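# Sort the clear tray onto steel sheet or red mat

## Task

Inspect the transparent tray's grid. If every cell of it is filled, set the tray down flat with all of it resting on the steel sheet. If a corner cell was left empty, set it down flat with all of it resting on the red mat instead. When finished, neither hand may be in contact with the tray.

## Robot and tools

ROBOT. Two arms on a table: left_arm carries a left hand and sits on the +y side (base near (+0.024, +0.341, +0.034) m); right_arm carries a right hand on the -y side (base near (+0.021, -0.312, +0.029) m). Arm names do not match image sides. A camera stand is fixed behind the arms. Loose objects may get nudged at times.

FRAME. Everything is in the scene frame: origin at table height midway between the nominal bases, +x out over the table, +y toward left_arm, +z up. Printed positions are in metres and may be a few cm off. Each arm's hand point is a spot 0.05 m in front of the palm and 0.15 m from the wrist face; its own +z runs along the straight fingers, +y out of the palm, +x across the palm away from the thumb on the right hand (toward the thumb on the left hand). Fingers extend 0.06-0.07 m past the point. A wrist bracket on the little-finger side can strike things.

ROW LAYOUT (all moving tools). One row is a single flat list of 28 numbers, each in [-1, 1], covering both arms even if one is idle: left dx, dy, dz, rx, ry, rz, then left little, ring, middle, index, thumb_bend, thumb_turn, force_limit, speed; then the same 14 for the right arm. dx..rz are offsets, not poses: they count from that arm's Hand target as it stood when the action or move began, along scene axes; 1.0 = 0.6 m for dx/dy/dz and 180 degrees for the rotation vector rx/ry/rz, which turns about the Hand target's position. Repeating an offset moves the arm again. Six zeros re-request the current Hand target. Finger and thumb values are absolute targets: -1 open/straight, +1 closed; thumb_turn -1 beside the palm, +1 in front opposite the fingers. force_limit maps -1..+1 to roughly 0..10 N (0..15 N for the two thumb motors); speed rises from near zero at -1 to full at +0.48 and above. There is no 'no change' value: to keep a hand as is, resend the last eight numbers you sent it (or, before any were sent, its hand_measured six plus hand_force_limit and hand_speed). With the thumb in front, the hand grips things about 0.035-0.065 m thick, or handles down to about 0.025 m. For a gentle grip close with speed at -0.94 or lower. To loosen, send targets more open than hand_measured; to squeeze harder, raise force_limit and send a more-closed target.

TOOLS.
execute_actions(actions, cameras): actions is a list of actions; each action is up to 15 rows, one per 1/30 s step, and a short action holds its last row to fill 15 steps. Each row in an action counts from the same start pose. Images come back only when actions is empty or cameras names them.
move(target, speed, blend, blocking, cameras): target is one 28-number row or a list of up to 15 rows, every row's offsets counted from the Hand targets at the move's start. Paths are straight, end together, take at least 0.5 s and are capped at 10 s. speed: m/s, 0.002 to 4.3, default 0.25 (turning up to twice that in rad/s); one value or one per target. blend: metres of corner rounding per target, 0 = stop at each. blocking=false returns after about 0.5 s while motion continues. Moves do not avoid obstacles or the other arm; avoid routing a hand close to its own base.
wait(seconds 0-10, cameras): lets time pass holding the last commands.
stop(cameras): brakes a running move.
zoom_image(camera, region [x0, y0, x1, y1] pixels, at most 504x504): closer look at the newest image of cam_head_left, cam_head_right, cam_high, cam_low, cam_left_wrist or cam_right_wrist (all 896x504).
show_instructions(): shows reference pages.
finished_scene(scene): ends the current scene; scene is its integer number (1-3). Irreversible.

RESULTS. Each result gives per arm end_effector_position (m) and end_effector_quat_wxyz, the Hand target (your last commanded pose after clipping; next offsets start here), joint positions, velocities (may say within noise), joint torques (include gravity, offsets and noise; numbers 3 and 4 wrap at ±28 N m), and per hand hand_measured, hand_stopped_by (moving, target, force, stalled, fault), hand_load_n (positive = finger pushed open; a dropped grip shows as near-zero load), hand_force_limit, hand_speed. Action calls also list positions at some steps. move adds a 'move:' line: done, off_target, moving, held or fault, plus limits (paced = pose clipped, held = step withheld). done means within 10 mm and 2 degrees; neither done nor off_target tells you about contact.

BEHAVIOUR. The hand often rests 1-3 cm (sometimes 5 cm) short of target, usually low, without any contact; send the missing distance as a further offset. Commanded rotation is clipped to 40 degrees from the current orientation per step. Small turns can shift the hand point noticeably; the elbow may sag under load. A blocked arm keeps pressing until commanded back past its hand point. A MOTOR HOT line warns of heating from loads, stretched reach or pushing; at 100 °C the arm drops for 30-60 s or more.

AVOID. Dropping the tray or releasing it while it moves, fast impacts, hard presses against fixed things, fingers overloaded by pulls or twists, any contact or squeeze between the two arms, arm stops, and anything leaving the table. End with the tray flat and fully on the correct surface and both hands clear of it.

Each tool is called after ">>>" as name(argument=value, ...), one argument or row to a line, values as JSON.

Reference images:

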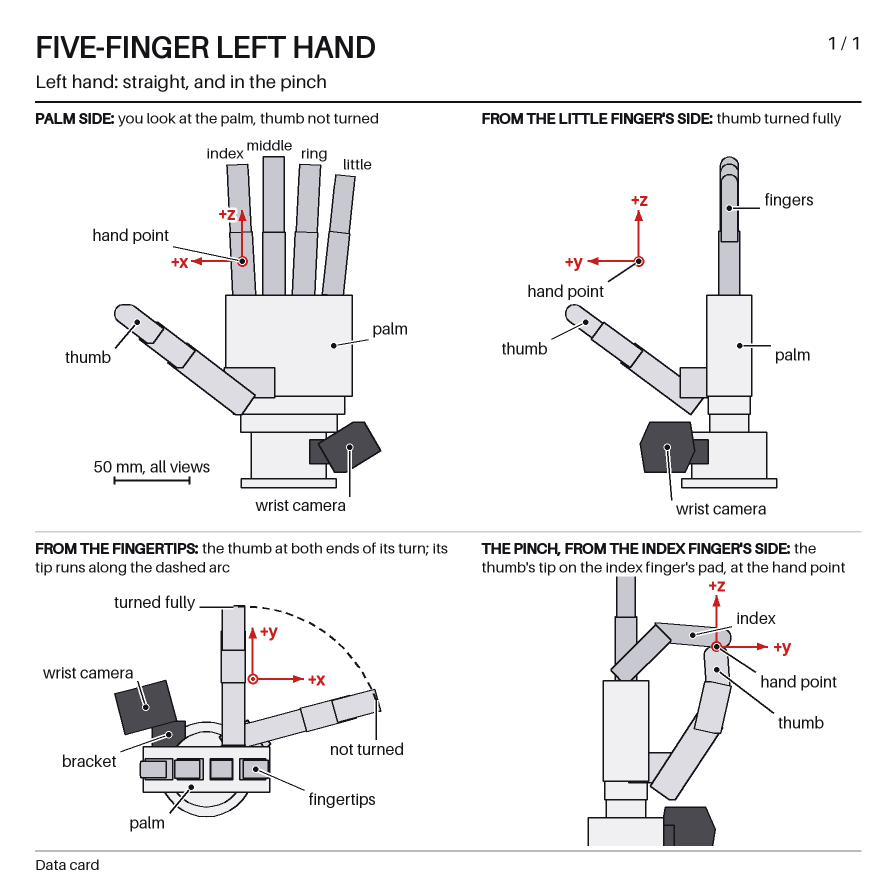

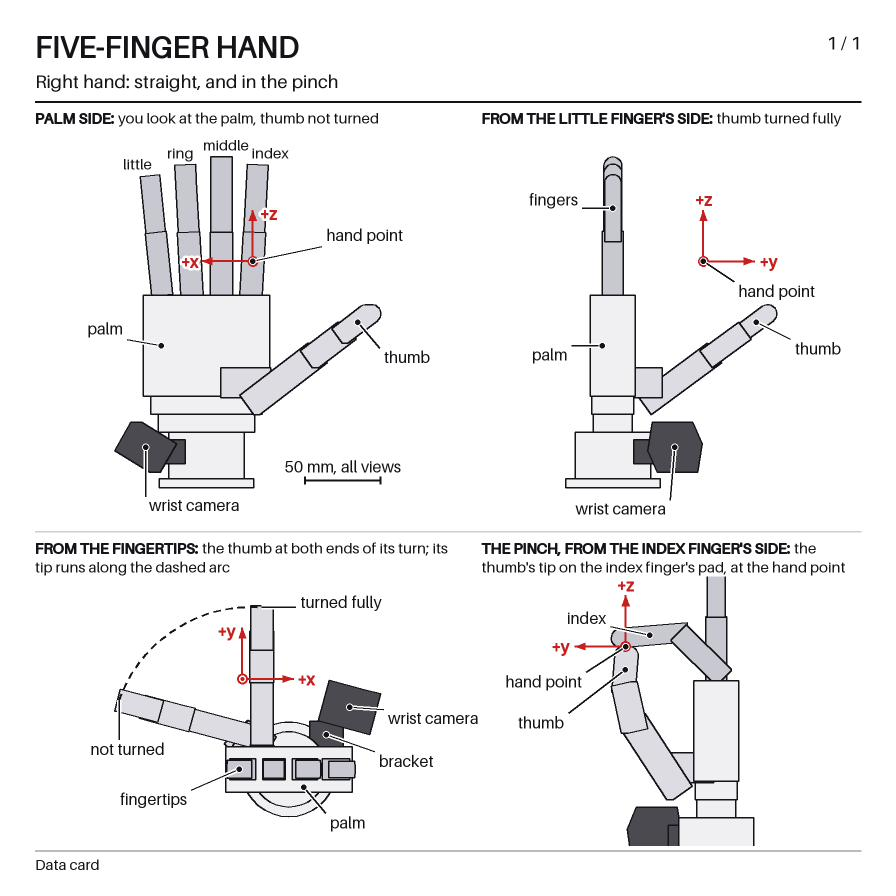

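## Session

>>> execute_actions(
  actions=[],
)

>>> zoom_image(
  camera="cam_high",
  region=[220, 100, 520, 320],
)

Scene clock: 0.00 s.
left_arm: end_effector_position=(+0.5320, -0.1398, +0.2082) hand_measured=(-1.000, -1.000, -1.000, -1.000, -1.000, -1.000) hand_load_n=(+0.0, +0.0, +0.0, +0.0, +0.0, +0.0) hand_stopped_by=(target, target, target, target, target, target) hand_force_limit=0.00 hand_speed=-0.80 end_effector_quat_wxyz=(+0.259, +0.901, -0.336, +0.095) | right_arm: end_effector_position=(+0.2655, -0.3251, +0.1325) hand_measured=(-1.000, -1.000, -1.000, -1.000, -1.000, -1.000) hand_load_n=(+0.0, +0.0, +0.0, +0.0, +0.0, +0.0) hand_stopped_by=(target, target, target, target, target, target) hand_force_limit=0.00 hand_speed=-0.80 end_effector_quat_wxyz=(+0.189, -0.301, +0.905, -0.234)
Joint positions: left_arm=[-0.558 1.936 1.71 -1.03 0.471 -1.483] | right_arm=[-0.083 0.557 0.459 -0.916 0.266 0.758]
Joint velocities: within noise
Joint torques (N m): no reading
Heat: left arm: hottest shoulder 30 °C; right arm: hottest elbow 32 °C.
Hand target: left_arm +0.5375, -0.1431, +0.2116; +0.260, +0.899, -0.337, +0.101 | right_arm +0.2729, -0.3258, +0.1453; +0.201, -0.298, +0.902, -0.239

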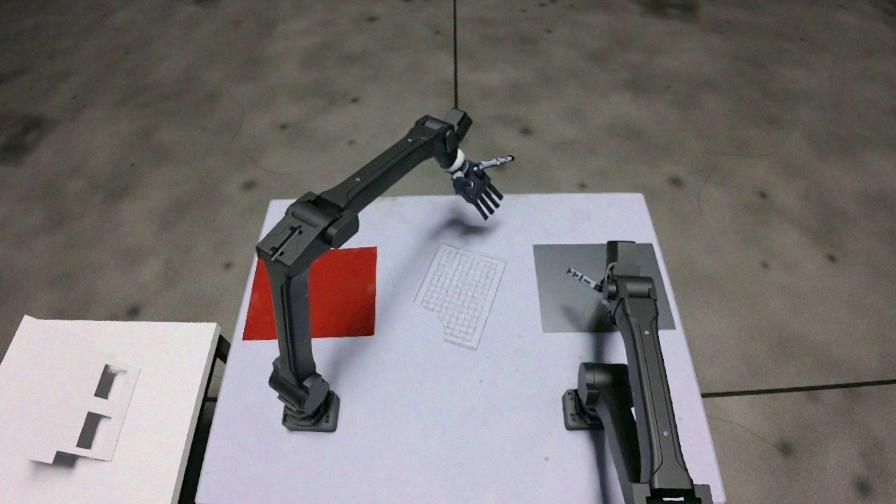

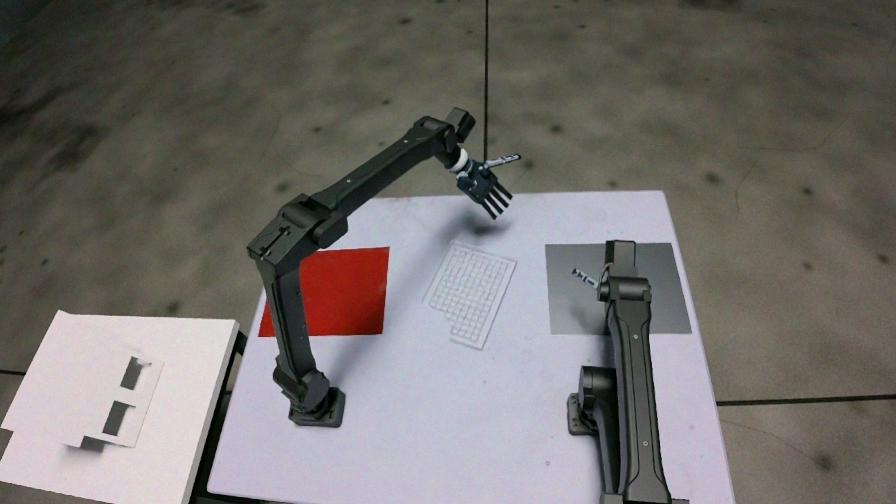

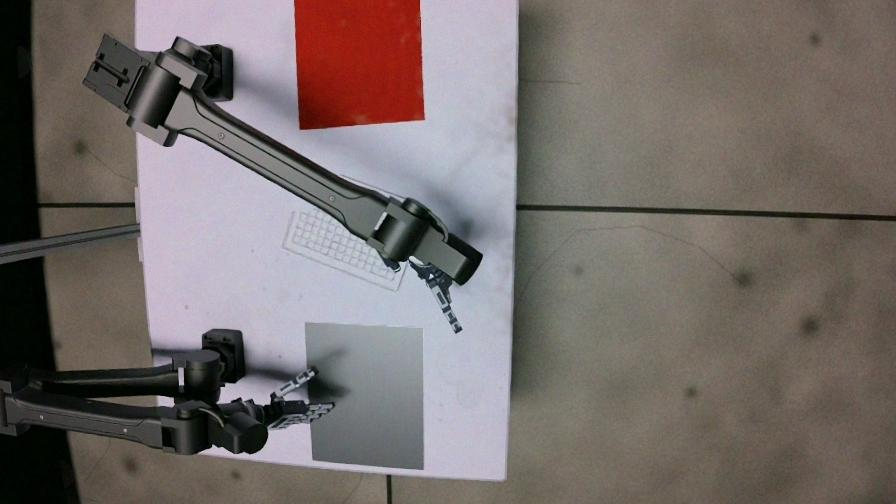

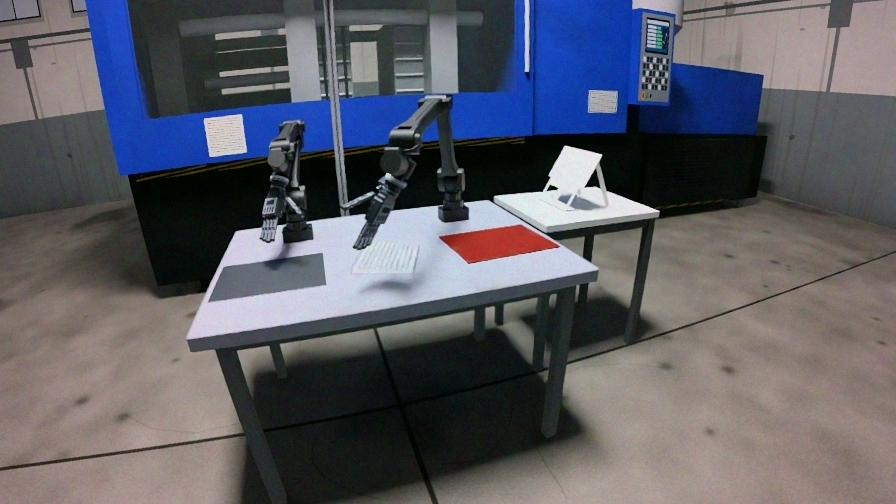

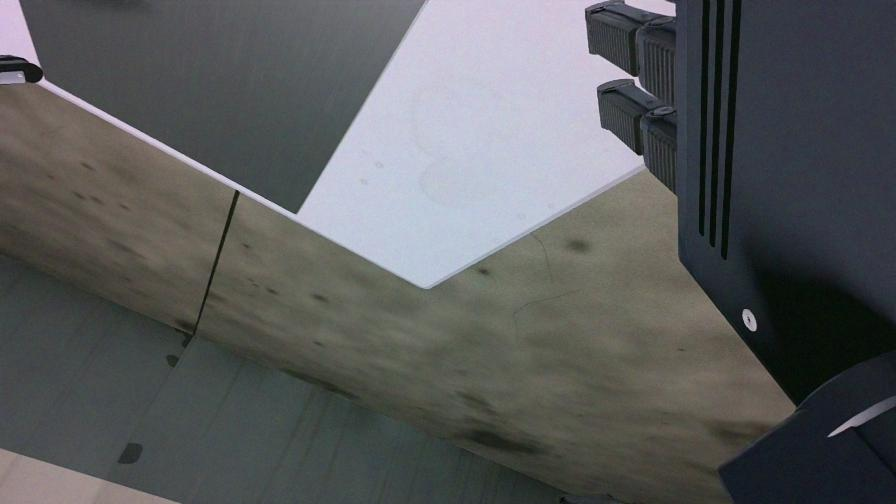

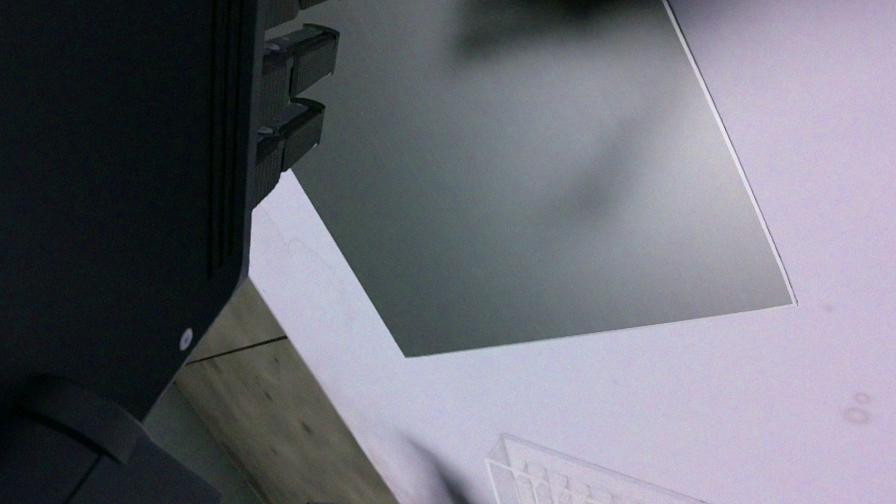

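Scaled by 1.680 from the camera's 896x504 image, which has a finer 1280x720 frame.

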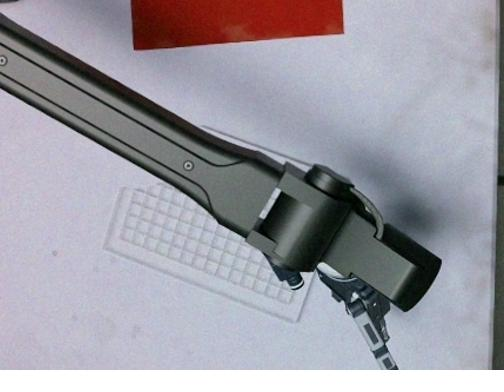

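>>> zoom_image(
  camera="cam_head_left",
  region=[400, 230, 520, 360],
)

>>> zoom_image(
  camera="cam_head_right",
  region=[410, 230, 530, 360],
)

Scaled by 3.877 from the camera's 896x504 image, which has a finer 1280x720 frame.

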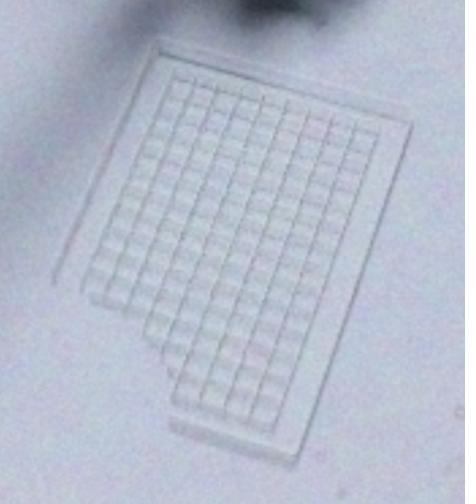

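Scaled by 3.877 from the camera's 896x504 image, which has a finer 1280x720 frame.

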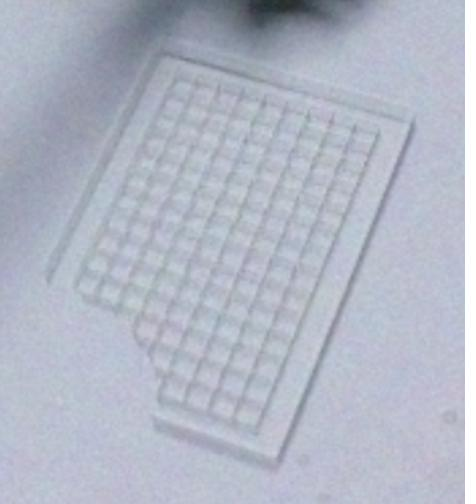

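>>> move(
  target=[
    [-0.2,0.6,0.0,0.04,0.07,0.15,-1,-1,-1,-1,-1,-1,0,-0.8,-0.05,0.1,0.1,0.06,0.1,-0.005,-1,-1,-1,-1,-1,-1,0,-0.8],
    [-0.296,0.9385,-0.019,0.0617,0.1056,0.227,-1,-1,-1,-1,-1,-1,0,-0.8,-0.1465,0.401,0.09,0.1085,0.1708,-0.0084,-1,-1,-1,-1,-1,-1,0,-0.8],
    [-0.296,0.9385,-0.019,0.0617,0.1056,0.227,-1,-1,-1,-1,-1,-1,0,-0.8,-0.1465,0.401,-0.102,0.1085,0.1708,-0.0084,-1,-1,-1,-1,-1,-1,0,-0.8],
  ],
  speed=[0.4,0.3,0.2],
  blend=[0.05,0.04,0],
  cameras=["cam_high","cam_right_wrist","cam_left_wrist"],
)

>>> zoom_image(
  camera="cam_high",
  region=[260, 100, 460, 310],
)

Scene clock: 76.80 s.
left_arm: end_effector_position=(+0.3529, +0.4109, +0.1940) hand_measured=(-1.000, -1.000, -1.000, -1.000, -1.000, -1.000) hand_load_n=(+0.0, +0.0, +0.0, +0.0, +0.0, +0.0) hand_stopped_by=(target, target, target, target, target, target) hand_force_limit=0.00 hand_speed=-0.80 end_effector_quat_wxyz=(+0.177, +0.984, +0.035, +0.002) | right_arm: end_effector_position=(+0.1848, -0.0869, +0.0885) hand_measured=(-1.000, -1.000, -1.000, -1.000, -1.000, -1.000) hand_load_n=(+0.0, +0.0, +0.0, +0.0, +0.0, +0.0) hand_stopped_by=(target, target, target, target, target, target) hand_force_limit=0.00 hand_speed=-0.80 end_effector_quat_wxyz=(+0.002, -0.304, +0.953, +0.003)
Joint positions: left_arm=[0.575 1.336 1.014 -1.436 0.304 -1.03] | right_arm=[0.749 1.04 0.595 -1.119 -0.004 1.692]
Joint torques (N m): left_arm=[-0.5 -7.12 11.26 -0.54 0.13 0.03] | right_arm=[1.55 -4.19 8.38 0.75 0.12 0.31]
Heat: left arm: hottest elbow 37 °C; right arm: hottest elbow 41 °C.
Hand target: left_arm +0.3599, +0.4200, +0.2003; +0.173, +0.984, +0.034, +0.007 | right_arm +0.1850, -0.0851, +0.0841; +0.000, -0.301, +0.954, +0.000
Off the commanded pose: left_arm 0.013 m, 1 deg | right_arm 0.005 m, 1 deg.
move: off_target (left_arm)
Images, in order (width x height): cam_high 896x504, cam_left_wrist 896x504, cam_right_wrist 896x504.

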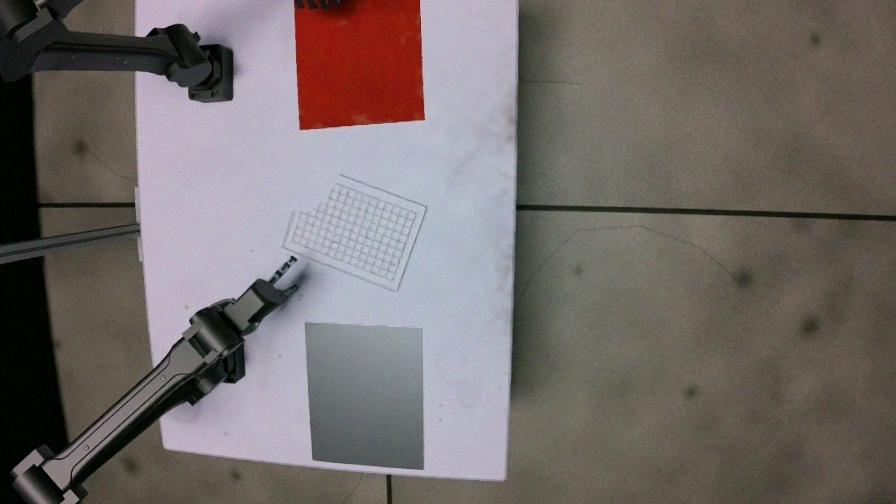

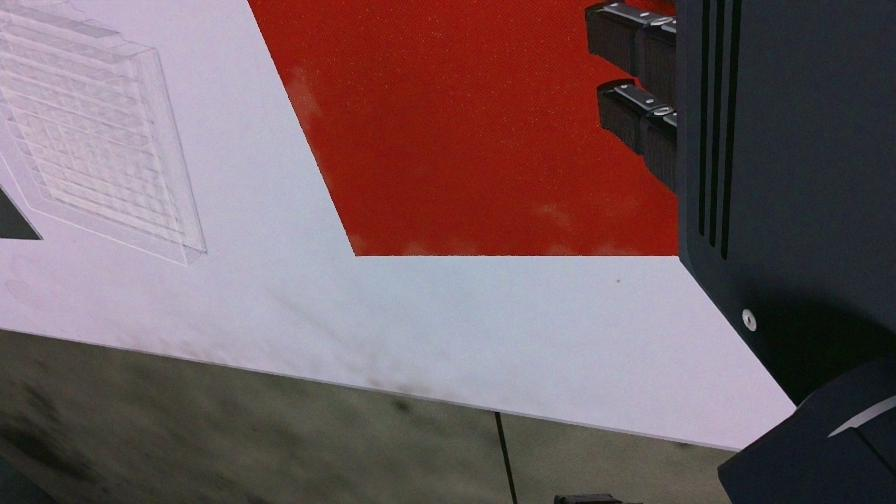

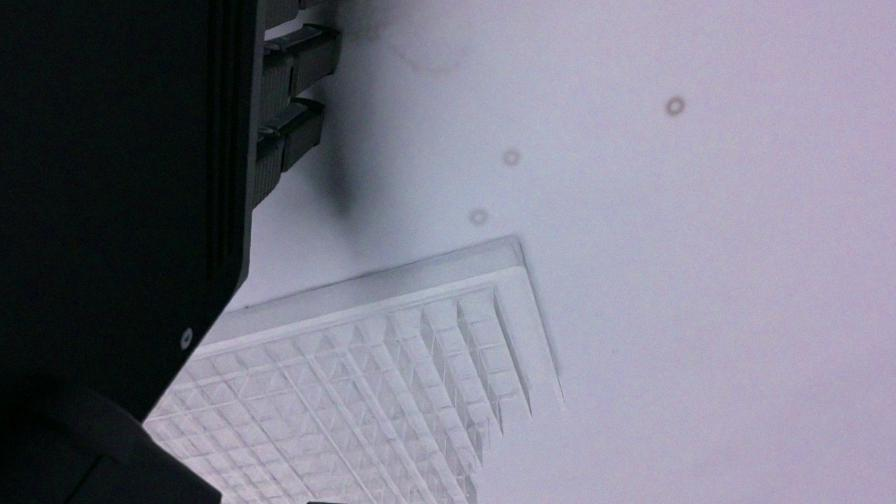

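Scaled by 2.400 from the camera's 896x504 image, which has a finer 1280x720 frame.

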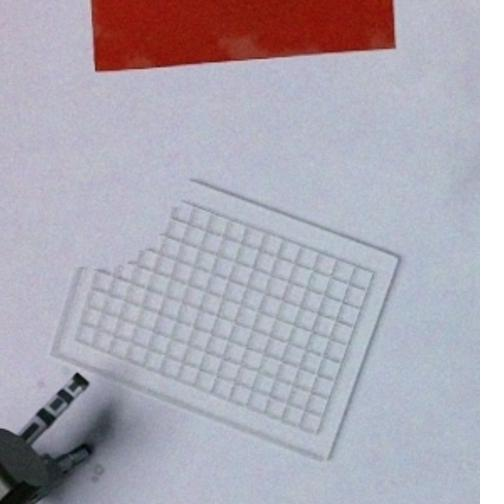

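>>> move(
  target=[
    [0,0,0,0,0,0,-1,-1,-1,-1,-1,-1,0,-0.8,0.067,0.342,0.0,0,0,0.05,-1,-1,-1,-1,-1,-1,0,-0.8],
    [0,0,0,0,0,0,-1,-1,-1,-1,-1,-1,0,-0.8,0.127,0.488,0.0,0,0,0.111,-1,-1,-1,-1,-1,-1,0,-0.8],
  ],
  speed=0.16,
  blend=[0.04,0],
  cameras=["cam_high"],
)

>>> zoom_image(
  camera="cam_high",
  region=[280, 90, 480, 300],
)

Scene clock: 105.50 s.
left_arm: end_effector_position=(+0.3529, +0.4109, +0.1940) hand_measured=(-1.000, -1.000, -1.000, -1.000, -1.000, -1.000) hand_load_n=(+0.0, +0.0, +0.0, +0.0, +0.0, +0.0) hand_stopped_by=(target, target, target, target, target, target) hand_force_limit=0.00 hand_speed=-0.80 end_effector_quat_wxyz=(+0.177, +0.984, +0.035, +0.002) | right_arm: end_effector_position=(+0.2554, +0.1866, +0.0852) hand_measured=(-1.000, -1.000, -1.000, -1.000, -1.000, -1.000) hand_load_n=(+0.0, +0.0, +0.5, +0.0, +0.0, +0.0) hand_stopped_by=(target, target, target, target, target, target) hand_force_limit=0.00 hand_speed=-0.80 end_effector_quat_wxyz=(-0.008, -0.451, +0.892, -0.007)
Joint positions: left_arm=[0.575 1.336 1.014 -1.436 0.304 -1.03] | right_arm=[1.04 1.791 1.359 -1.159 0.003 1.665]
Joint torques (N m): left_arm=[-0.56 -7.06 11.29 -0.57 0.12 0.05] | right_arm=[1.49 -14.74 13.35 0.68 -0.11 -0.05]
Heat: left arm: hottest elbow 39 °C; right arm: hottest elbow 40 °C.
Hand target: left_arm +0.3599, +0.4200, +0.2003; +0.173, +0.984, +0.035, +0.007 | right_arm +0.2610, +0.2077, +0.0840; +0.000, -0.462, +0.887, +0.000
Off the commanded pose: left_arm 0.013 m, 1 deg | right_arm 0.022 m, 2 deg.
move: off_target (left_arm, right_arm)
Images, in order (width x height): cam_high 896x504.

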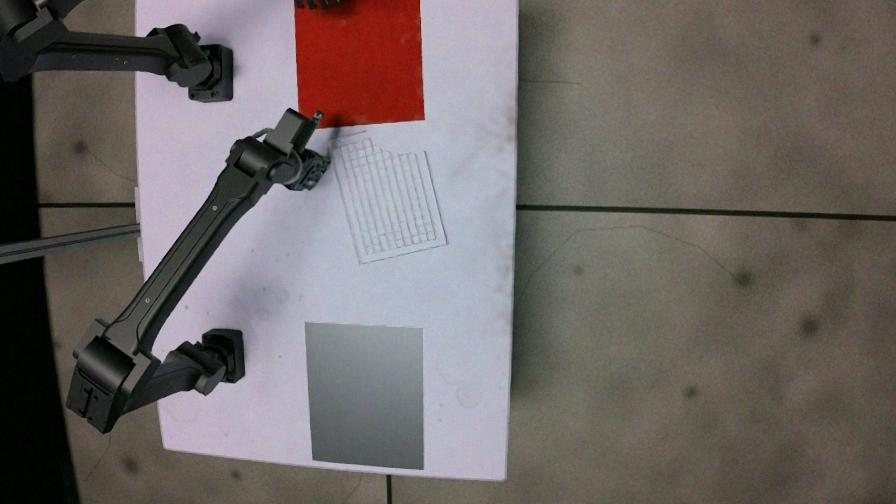

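Scaled by 2.400 from the camera's 896x504 image, which has a finer 1280x720 frame.

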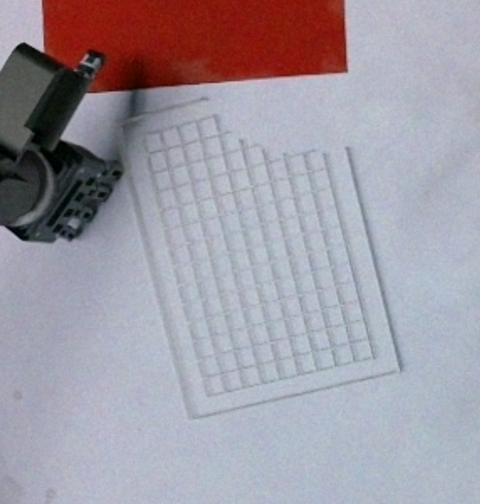

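>>> move(
  target=[
    [0,0,0,0,0,0,-1,-1,-1,-1,-1,-1,0,-0.8,-0.03,-0.02,0.19,0,0,0.0,-1,-1,-1,-1,-1,-1,0,-0.8],
    [0.03,-0.12,-0.05,0,0,0.0333,-1,-1,-1,-1,-1,-1,0,-0.8,0.2717,-0.6778,0.17,0.0759,-0.1192,0.7408,-1,-1,-1,-1,-1,-1,0,-0.8],
    [0.055,-0.363,-0.19,0,0,0.0333,-1,-1,-1,-1,-1,-1,0,-0.8,0.2717,-0.6778,-0.0467,0.0759,-0.1192,0.7408,-1,-1,-1,-1,-1,-1,0,-0.8],
  ],
  speed=[0.25,0.45,0.2],
  blend=[0.04,0.04,0],
  cameras=["cam_high","cam_low","cam_left_wrist"],
)

>>> zoom_image(
  camera="cam_high",
  region=[300, 90, 500, 310],
)

>>> zoom_image(
  camera="cam_low",
  region=[320, 200, 500, 300],
)

Scene clock: 258.50 s.
left_arm: end_effector_position=(+0.3968, +0.2052, +0.0953) hand_measured=(-1.000, -1.000, -1.000, -1.000, -1.000, -1.000) hand_load_n=(+0.0, +0.0, +0.0, +0.0, +0.0, +0.0) hand_stopped_by=(target, target, target, target, target, target) hand_force_limit=0.00 hand_speed=-0.80 end_effector_quat_wxyz=(+0.175, +0.981, +0.085, +0.024) | right_arm: end_effector_position=(+0.4216, -0.1967, +0.0640) hand_measured=(-1.000, -1.000, -1.000, -1.000, -1.000, -1.000) hand_load_n=(+0.0, +0.0, +0.0, +0.0, +0.0, +0.0) hand_stopped_by=(target, target, target, target, target, target) hand_force_limit=0.00 hand_speed=-0.80 end_effector_quat_wxyz=(-0.171, +0.982, +0.083, -0.013)
Joint positions: left_arm=[-0.069 1.332 0.721 -0.856 0.34 -1.823] | right_arm=[0.264 1.633 1.106 -1.009 -0.344 -1.48]
Joint torques (N m): left_arm=[-2.32 -6.3 7.08 1.05 0.16 -0.17] | right_arm=[0.44 -13.16 8.23 0.8 -0.28 -0.05]
Heat: left arm: hottest elbow 40 °C; right arm: hottest elbow 46 °C.
Hand target: left_arm +0.3928, +0.2022, +0.0862; +0.173, +0.981, +0.086, +0.015 | right_arm +0.4241, -0.1991, +0.0560; -0.172, +0.981, +0.086, -0.015
Off the commanded pose: left_arm 0.010 m, 1 deg | right_arm 0.009 m, 0 deg.
move: done
Images, in order (width x height): cam_high 896x504, cam_low 896x504, cam_left_wrist 896x504.

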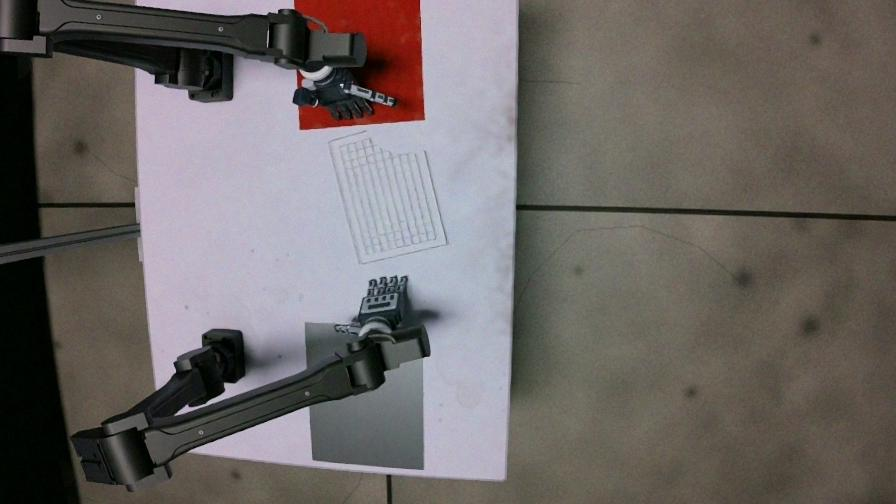

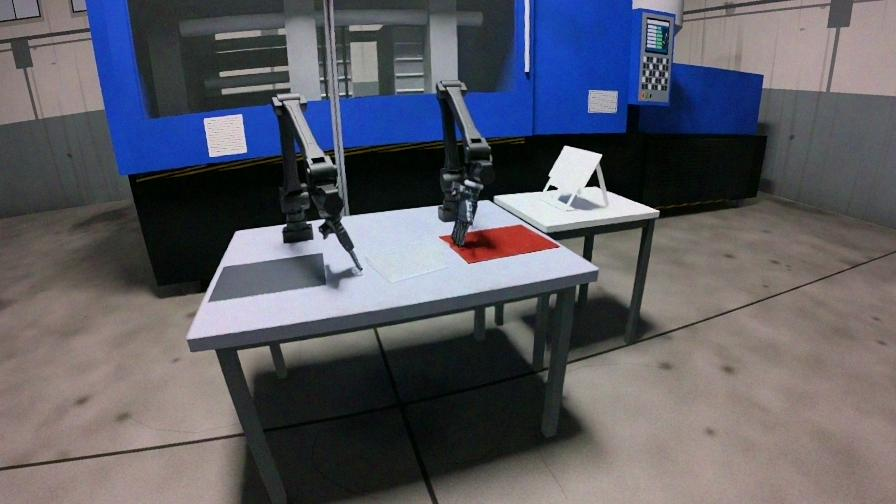

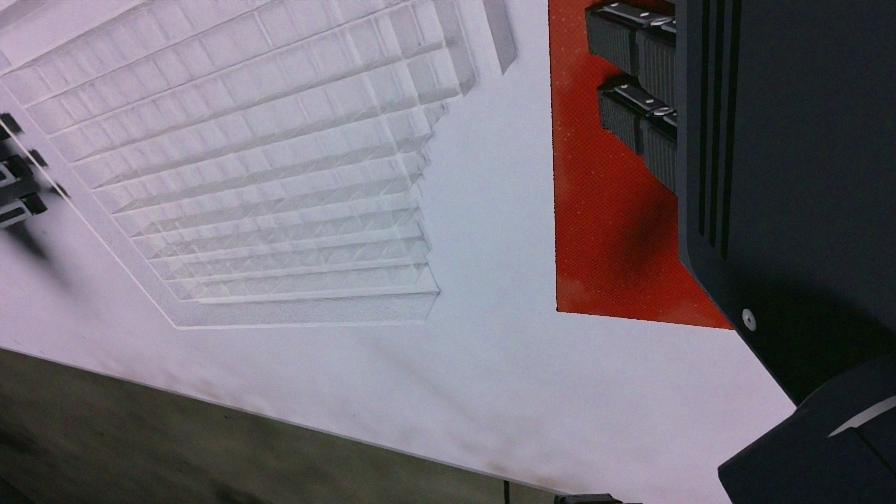

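Scaled by 2.291 from the camera's 896x504 image, which has a finer 1280x720 frame.

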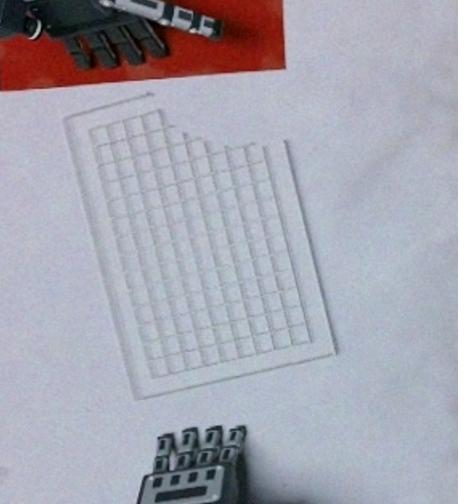

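Scaled by 2.800 from the camera's 896x504 image, which has a finer 1280x720 frame.

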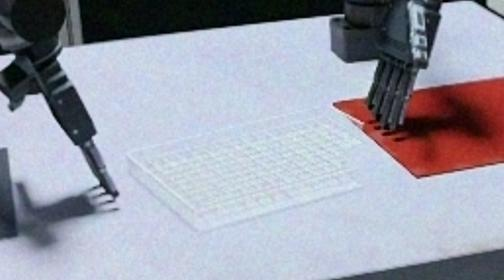

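>>> move(
  target=[
    [-0.007,-0.04,-0.01,0,0,0,-1,-1,-1,-1,-1,-1,0,-0.8,-0.01,0.045,-0.004,0,0,0.0,-1,-1,-1,-1,-1,-1,0,-0.8],
    [0.01,-0.147,-0.01,0,0,0,-1,-1,-1,-1,-1,-1,0,-0.8,-0.024,0.153,-0.004,0,0,0,-1,-1,-1,-1,-1,-1,0,-0.8],
  ],
  speed=[0.15,0.1],
  blend=[0.02,0],
  cameras=["cam_high","cam_low"],
)

>>> zoom_image(
  camera="cam_high",
  region=[300, 90, 500, 310],
)

>>> zoom_image(
  camera="cam_low",
  region=[320, 200, 500, 300],
)

Scene clock: 280.37 s.
left_arm: end_effector_position=(+0.3958, +0.1649, +0.0823) hand_measured=(-1.000, -1.000, -1.000, -1.000, -1.000, -1.000) hand_load_n=(+0.0, +0.0, +2.5, +0.0, +0.0, +0.0) hand_stopped_by=(target, target, target, target, target, target) hand_force_limit=0.00 hand_speed=-0.80 end_effector_quat_wxyz=(+0.139, +0.982, +0.129, +0.023) | right_arm: end_effector_position=(+0.4129, -0.1587, +0.0637) hand_measured=(-1.000, -1.000, -1.000, -1.000, -1.000, -1.000) hand_load_n=(+0.0, +0.0, -2.0, -14.5, -0.5, +0.0) hand_stopped_by=(target, target, target, target, target, target) hand_force_limit=0.00 hand_speed=-0.80 end_effector_quat_wxyz=(-0.142, +0.987, +0.076, -0.004)
Joint positions: left_arm=[-0.248 1.338 0.712 -0.798 0.242 -2.09] | right_arm=[0.377 1.634 1.106 -0.968 -0.275 -1.345]
Joint torques (N m): left_arm=[-7.94 -3.37 10.14 2.84 2.84 -0.05] | right_arm=[6.77 -11.58 10.82 1.62 -2.32 0.73]
Heat: left arm: hottest elbow 37 °C; right arm: hottest elbow 43 °C.
Hand target: left_arm +0.3989, +0.1139, +0.0803; +0.173, +0.981, +0.086, +0.016 | right_arm +0.4097, -0.1072, +0.0537; -0.172, +0.981, +0.086, -0.015
Off the commanded pose: left_arm 0.051 m, 6 deg | right_arm 0.052 m, 4 deg.
joint sent to its limit (left arm) — joint 6 (wrist roll), lower limit. The joint targets are off in position, not in orientation.
move: off_target (left_arm, right_arm); blend cut to 0.0139 m at target 1
Images, in order (width x height): cam_high 896x504, cam_low 896x504.

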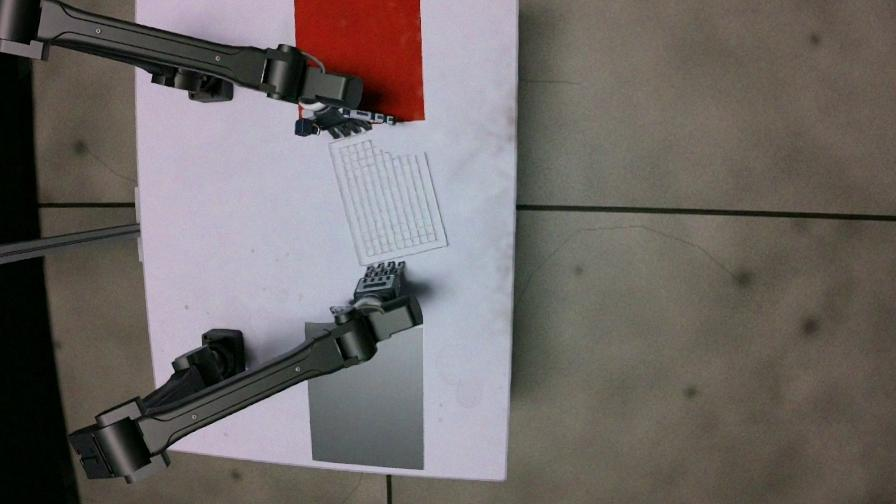

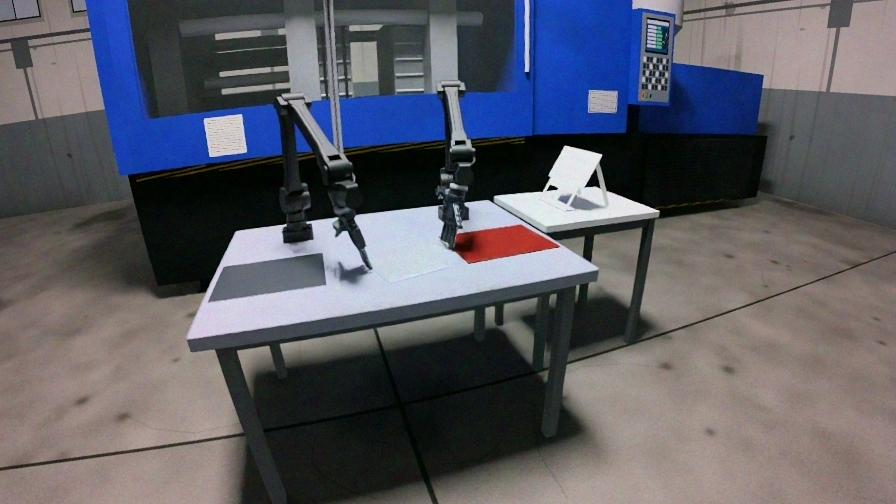

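Scaled by 2.291 from the camera's 896x504 image, which has a finer 1280x720 frame.

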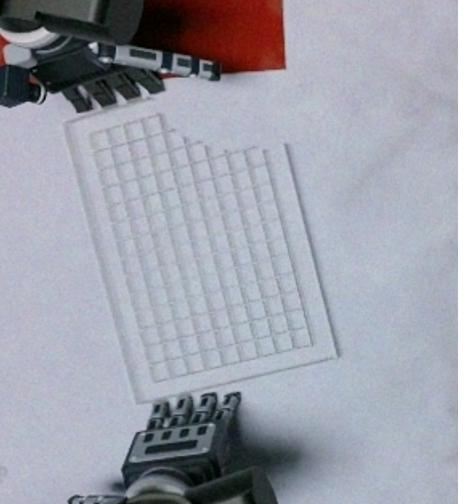

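Scaled by 2.800 from the camera's 896x504 image, which has a finer 1280x720 frame.

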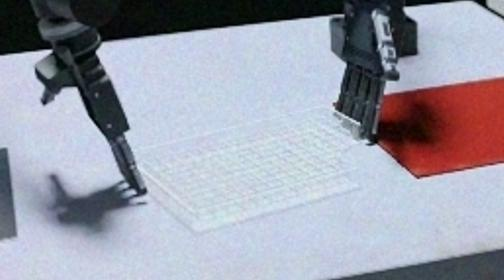

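>>> move(
  target=[
    [0.02,0,0.09,0,0,0,-1,-1,-1,-1,-1,-1,0,-0.8,0.02,0,0.08,0,0,0.0,-1,-1,-1,-1,-1,-1,0,-0.8],
    [0.03,0,0.165,0,0,0,-1,-1,-1,-1,-1,-1,0,-0.8,0.03,0,0.155,0,0,0.0,-1,-1,-1,-1,-1,-1,0,-0.8],
  ],
  speed=0.1,
  blend=[0.01,0],
  cameras=["cam_high","cam_low"],
)

>>> zoom_image(
  camera="cam_low",
  region=[320, 200, 500, 300],
)

Scene clock: 292.27 s.
left_arm: end_effector_position=(+0.3859, +0.1605, +0.1273) hand_measured=(-1.000, -1.000, -1.000, -1.000, -1.000, -1.000) hand_load_n=(+0.0, +0.0, +2.5, +0.0, +0.0, -0.5) hand_stopped_by=(target, target, target, target, target, target) hand_force_limit=0.00 hand_speed=-0.80 end_effector_quat_wxyz=(+0.117, +0.984, +0.128, -0.029) | right_arm: end_effector_position=(+0.4121, -0.1565, +0.1165) hand_measured=(-1.000, -1.000, -1.000, -0.998, -1.000, -1.000) hand_load_n=(+0.0, +0.0, -0.5, -20.5, +0.0, +0.0) hand_stopped_by=(target, target, target, target, target, target) hand_force_limit=0.00 hand_speed=-0.80 end_effector_quat_wxyz=(-0.124, +0.988, +0.075, -0.045)
Joint positions: left_arm=[-0.266 1.306 0.847 -1.078 0.239 -2.091] | right_arm=[0.388 1.634 1.252 -1.201 -0.264 -1.345]
Joint torques (N m): left_arm=[-5.3 -9.23 15.92 1.52 3.13 0.11] | right_arm=[4.31 -16.91 15.21 0.65 -2.8 0.52]
Heat: left arm: hottest elbow 39 °C; right arm: hottest elbow 43 °C.
Hand target: left_arm +0.4170, +0.1140, +0.1793; +0.173, +0.981, +0.086, +0.016 | right_arm +0.4277, -0.1072, +0.1465; -0.172, +0.981, +0.086, -0.015
Off the commanded pose: left_arm 0.076 m, 10 deg | right_arm 0.060 m, 7 deg.
move: off_target (left_arm, right_arm)
Images, in order (width x height): cam_high 896x504, cam_low 896x504.

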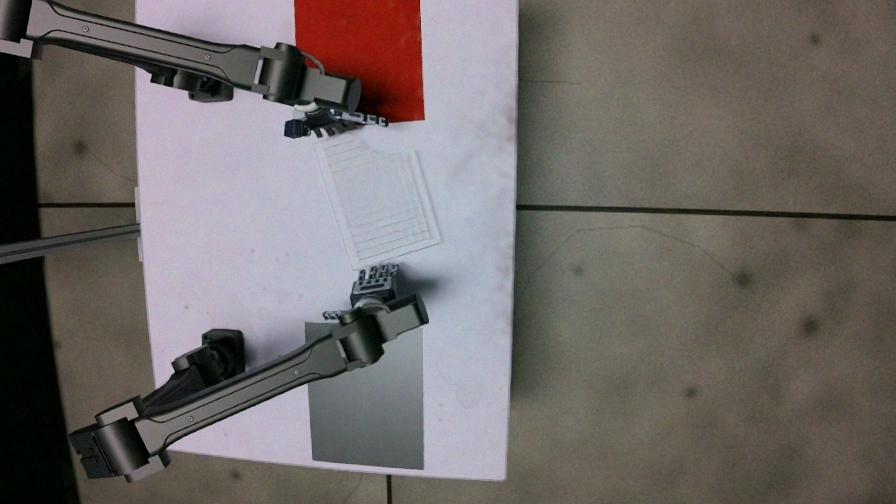

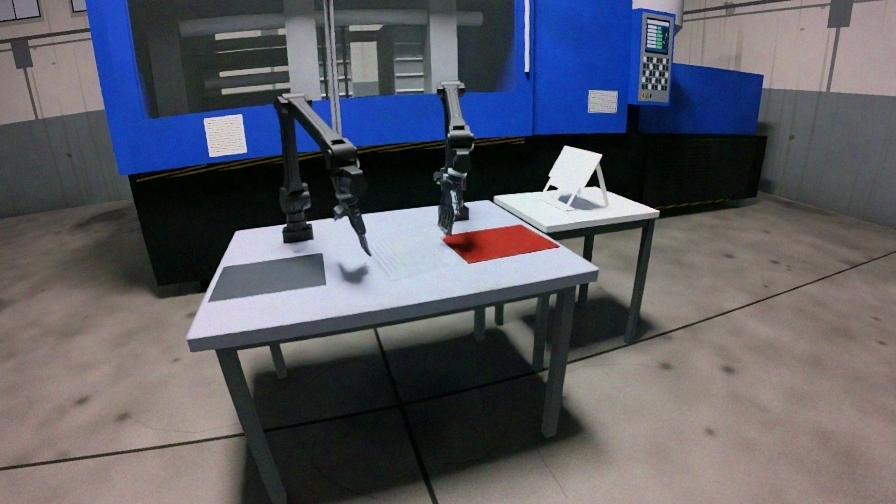

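Scaled by 2.800 from the camera's 896x504 image, which has a finer 1280x720 frame.

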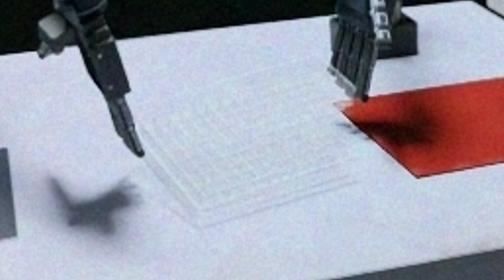

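>>> move(
  target=[
    [-0.03,0,-0.14,0,0,0,-1,-1,-1,-1,-1,-1,0,-0.8,-0.03,0,-0.14,0,0,0.0,-1,-1,-1,-1,-1,-1,0,-0.8],
    [-0.03,0.05,-0.16,0,0,0,-1,-1,-1,-1,-1,-1,0,-0.8,-0.03,-0.05,-0.15,0,0,0.0,-1,-1,-1,-1,-1,-1,0,-0.8],
    [-0.03,0.15,-0.15,0,0,-0.015,-1,-1,-1,-1,-1,-1,0,-0.8,-0.0,-0.15,-0.15,0,0,0.02,-1,-1,-1,-1,-1,-1,0,-0.8],
  ],
  speed=[0.1,0.1,0.12],
  blend=[0.01,0.01,0],
  cameras=["cam_high","cam_low"],
)

>>> zoom_image(
  camera="cam_high",
  region=[300, 90, 500, 310],
)

>>> zoom_image(
  camera="cam_low",
  region=[320, 200, 500, 300],
)

Scene clock: 352.43 s.
left_arm: end_effector_position=(+0.3947, +0.2011, +0.0893) hand_measured=(-1.000, -1.000, -1.000, -1.000, -1.000, -1.000) hand_load_n=(+0.0, +0.0, +0.0, +0.0, +0.0, +0.0) hand_stopped_by=(target, target, target, target, target, target) hand_force_limit=0.00 hand_speed=-0.80 end_effector_quat_wxyz=(+0.173, +0.983, +0.062, +0.014) | right_arm: end_effector_position=(+0.4268, -0.1970, +0.0613) hand_measured=(-1.000, -1.000, -1.000, -1.000, -1.000, -1.000) hand_load_n=(+0.0, +0.0, +0.0, +0.0, -0.5, +0.0) hand_stopped_by=(target, target, target, target, target, target) hand_force_limit=0.00 hand_speed=-0.80 end_effector_quat_wxyz=(-0.172, +0.979, +0.112, -0.012)
Joint positions: left_arm=[-0.075 1.362 0.733 -0.866 0.34 -1.777] | right_arm=[0.264 1.645 1.114 -1.013 -0.345 -1.539]
Joint torques (N m): left_arm=[-0.5 -6.59 9.01 0.12 0.36 0.08] | right_arm=[0.62 -13.27 9.11 -0.09 -0.27 -0.03]
Heat: left arm: hottest elbow 52 °C; right arm: hottest elbow 50 °C.
Hand target: left_arm +0.3990, +0.2040, +0.0892; +0.173, +0.983, +0.063, +0.011 | right_arm +0.4278, -0.1972, +0.0566; -0.172, +0.978, +0.117, -0.020
Off the commanded pose: left_arm 0.005 m, 0 deg | right_arm 0.005 m, 1 deg.
move: done
Images, in order (width x height): cam_high 896x504, cam_low 896x504.

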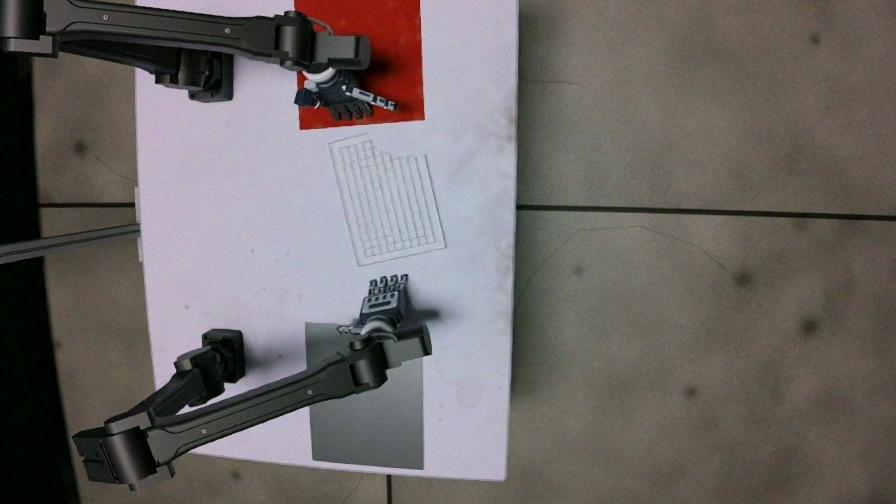

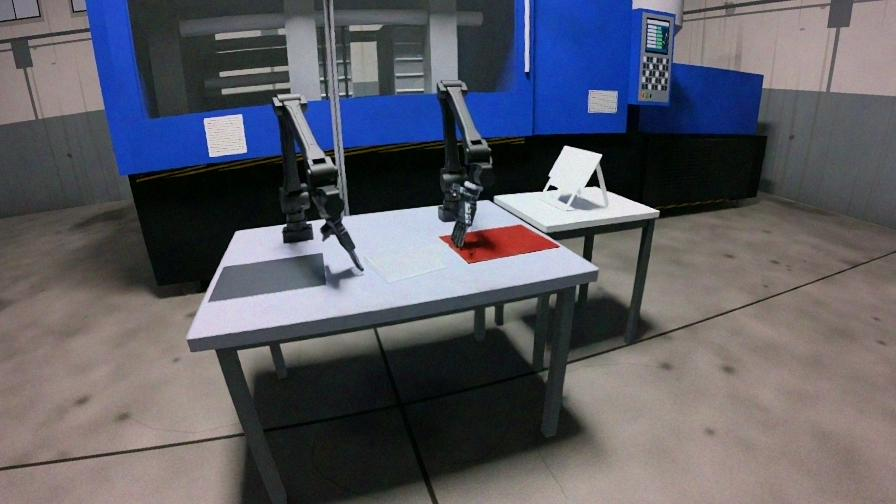

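Scaled by 2.291 from the camera's 896x504 image, which has a finer 1280x720 frame.

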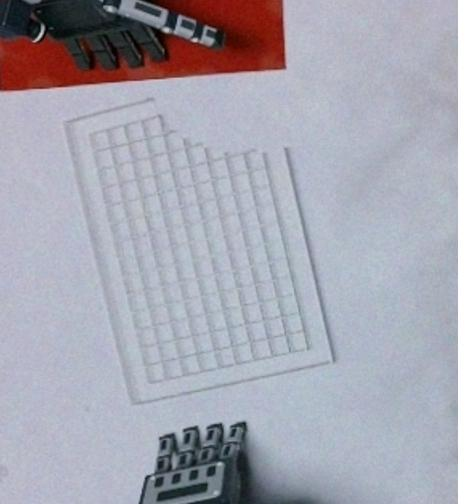

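Scaled by 2.800 from the camera's 896x504 image, which has a finer 1280x720 frame.

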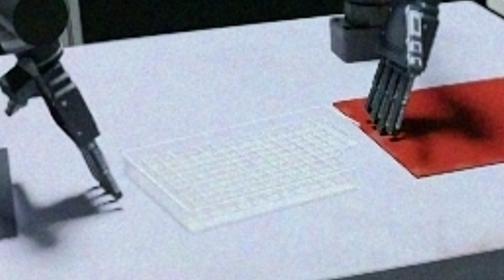

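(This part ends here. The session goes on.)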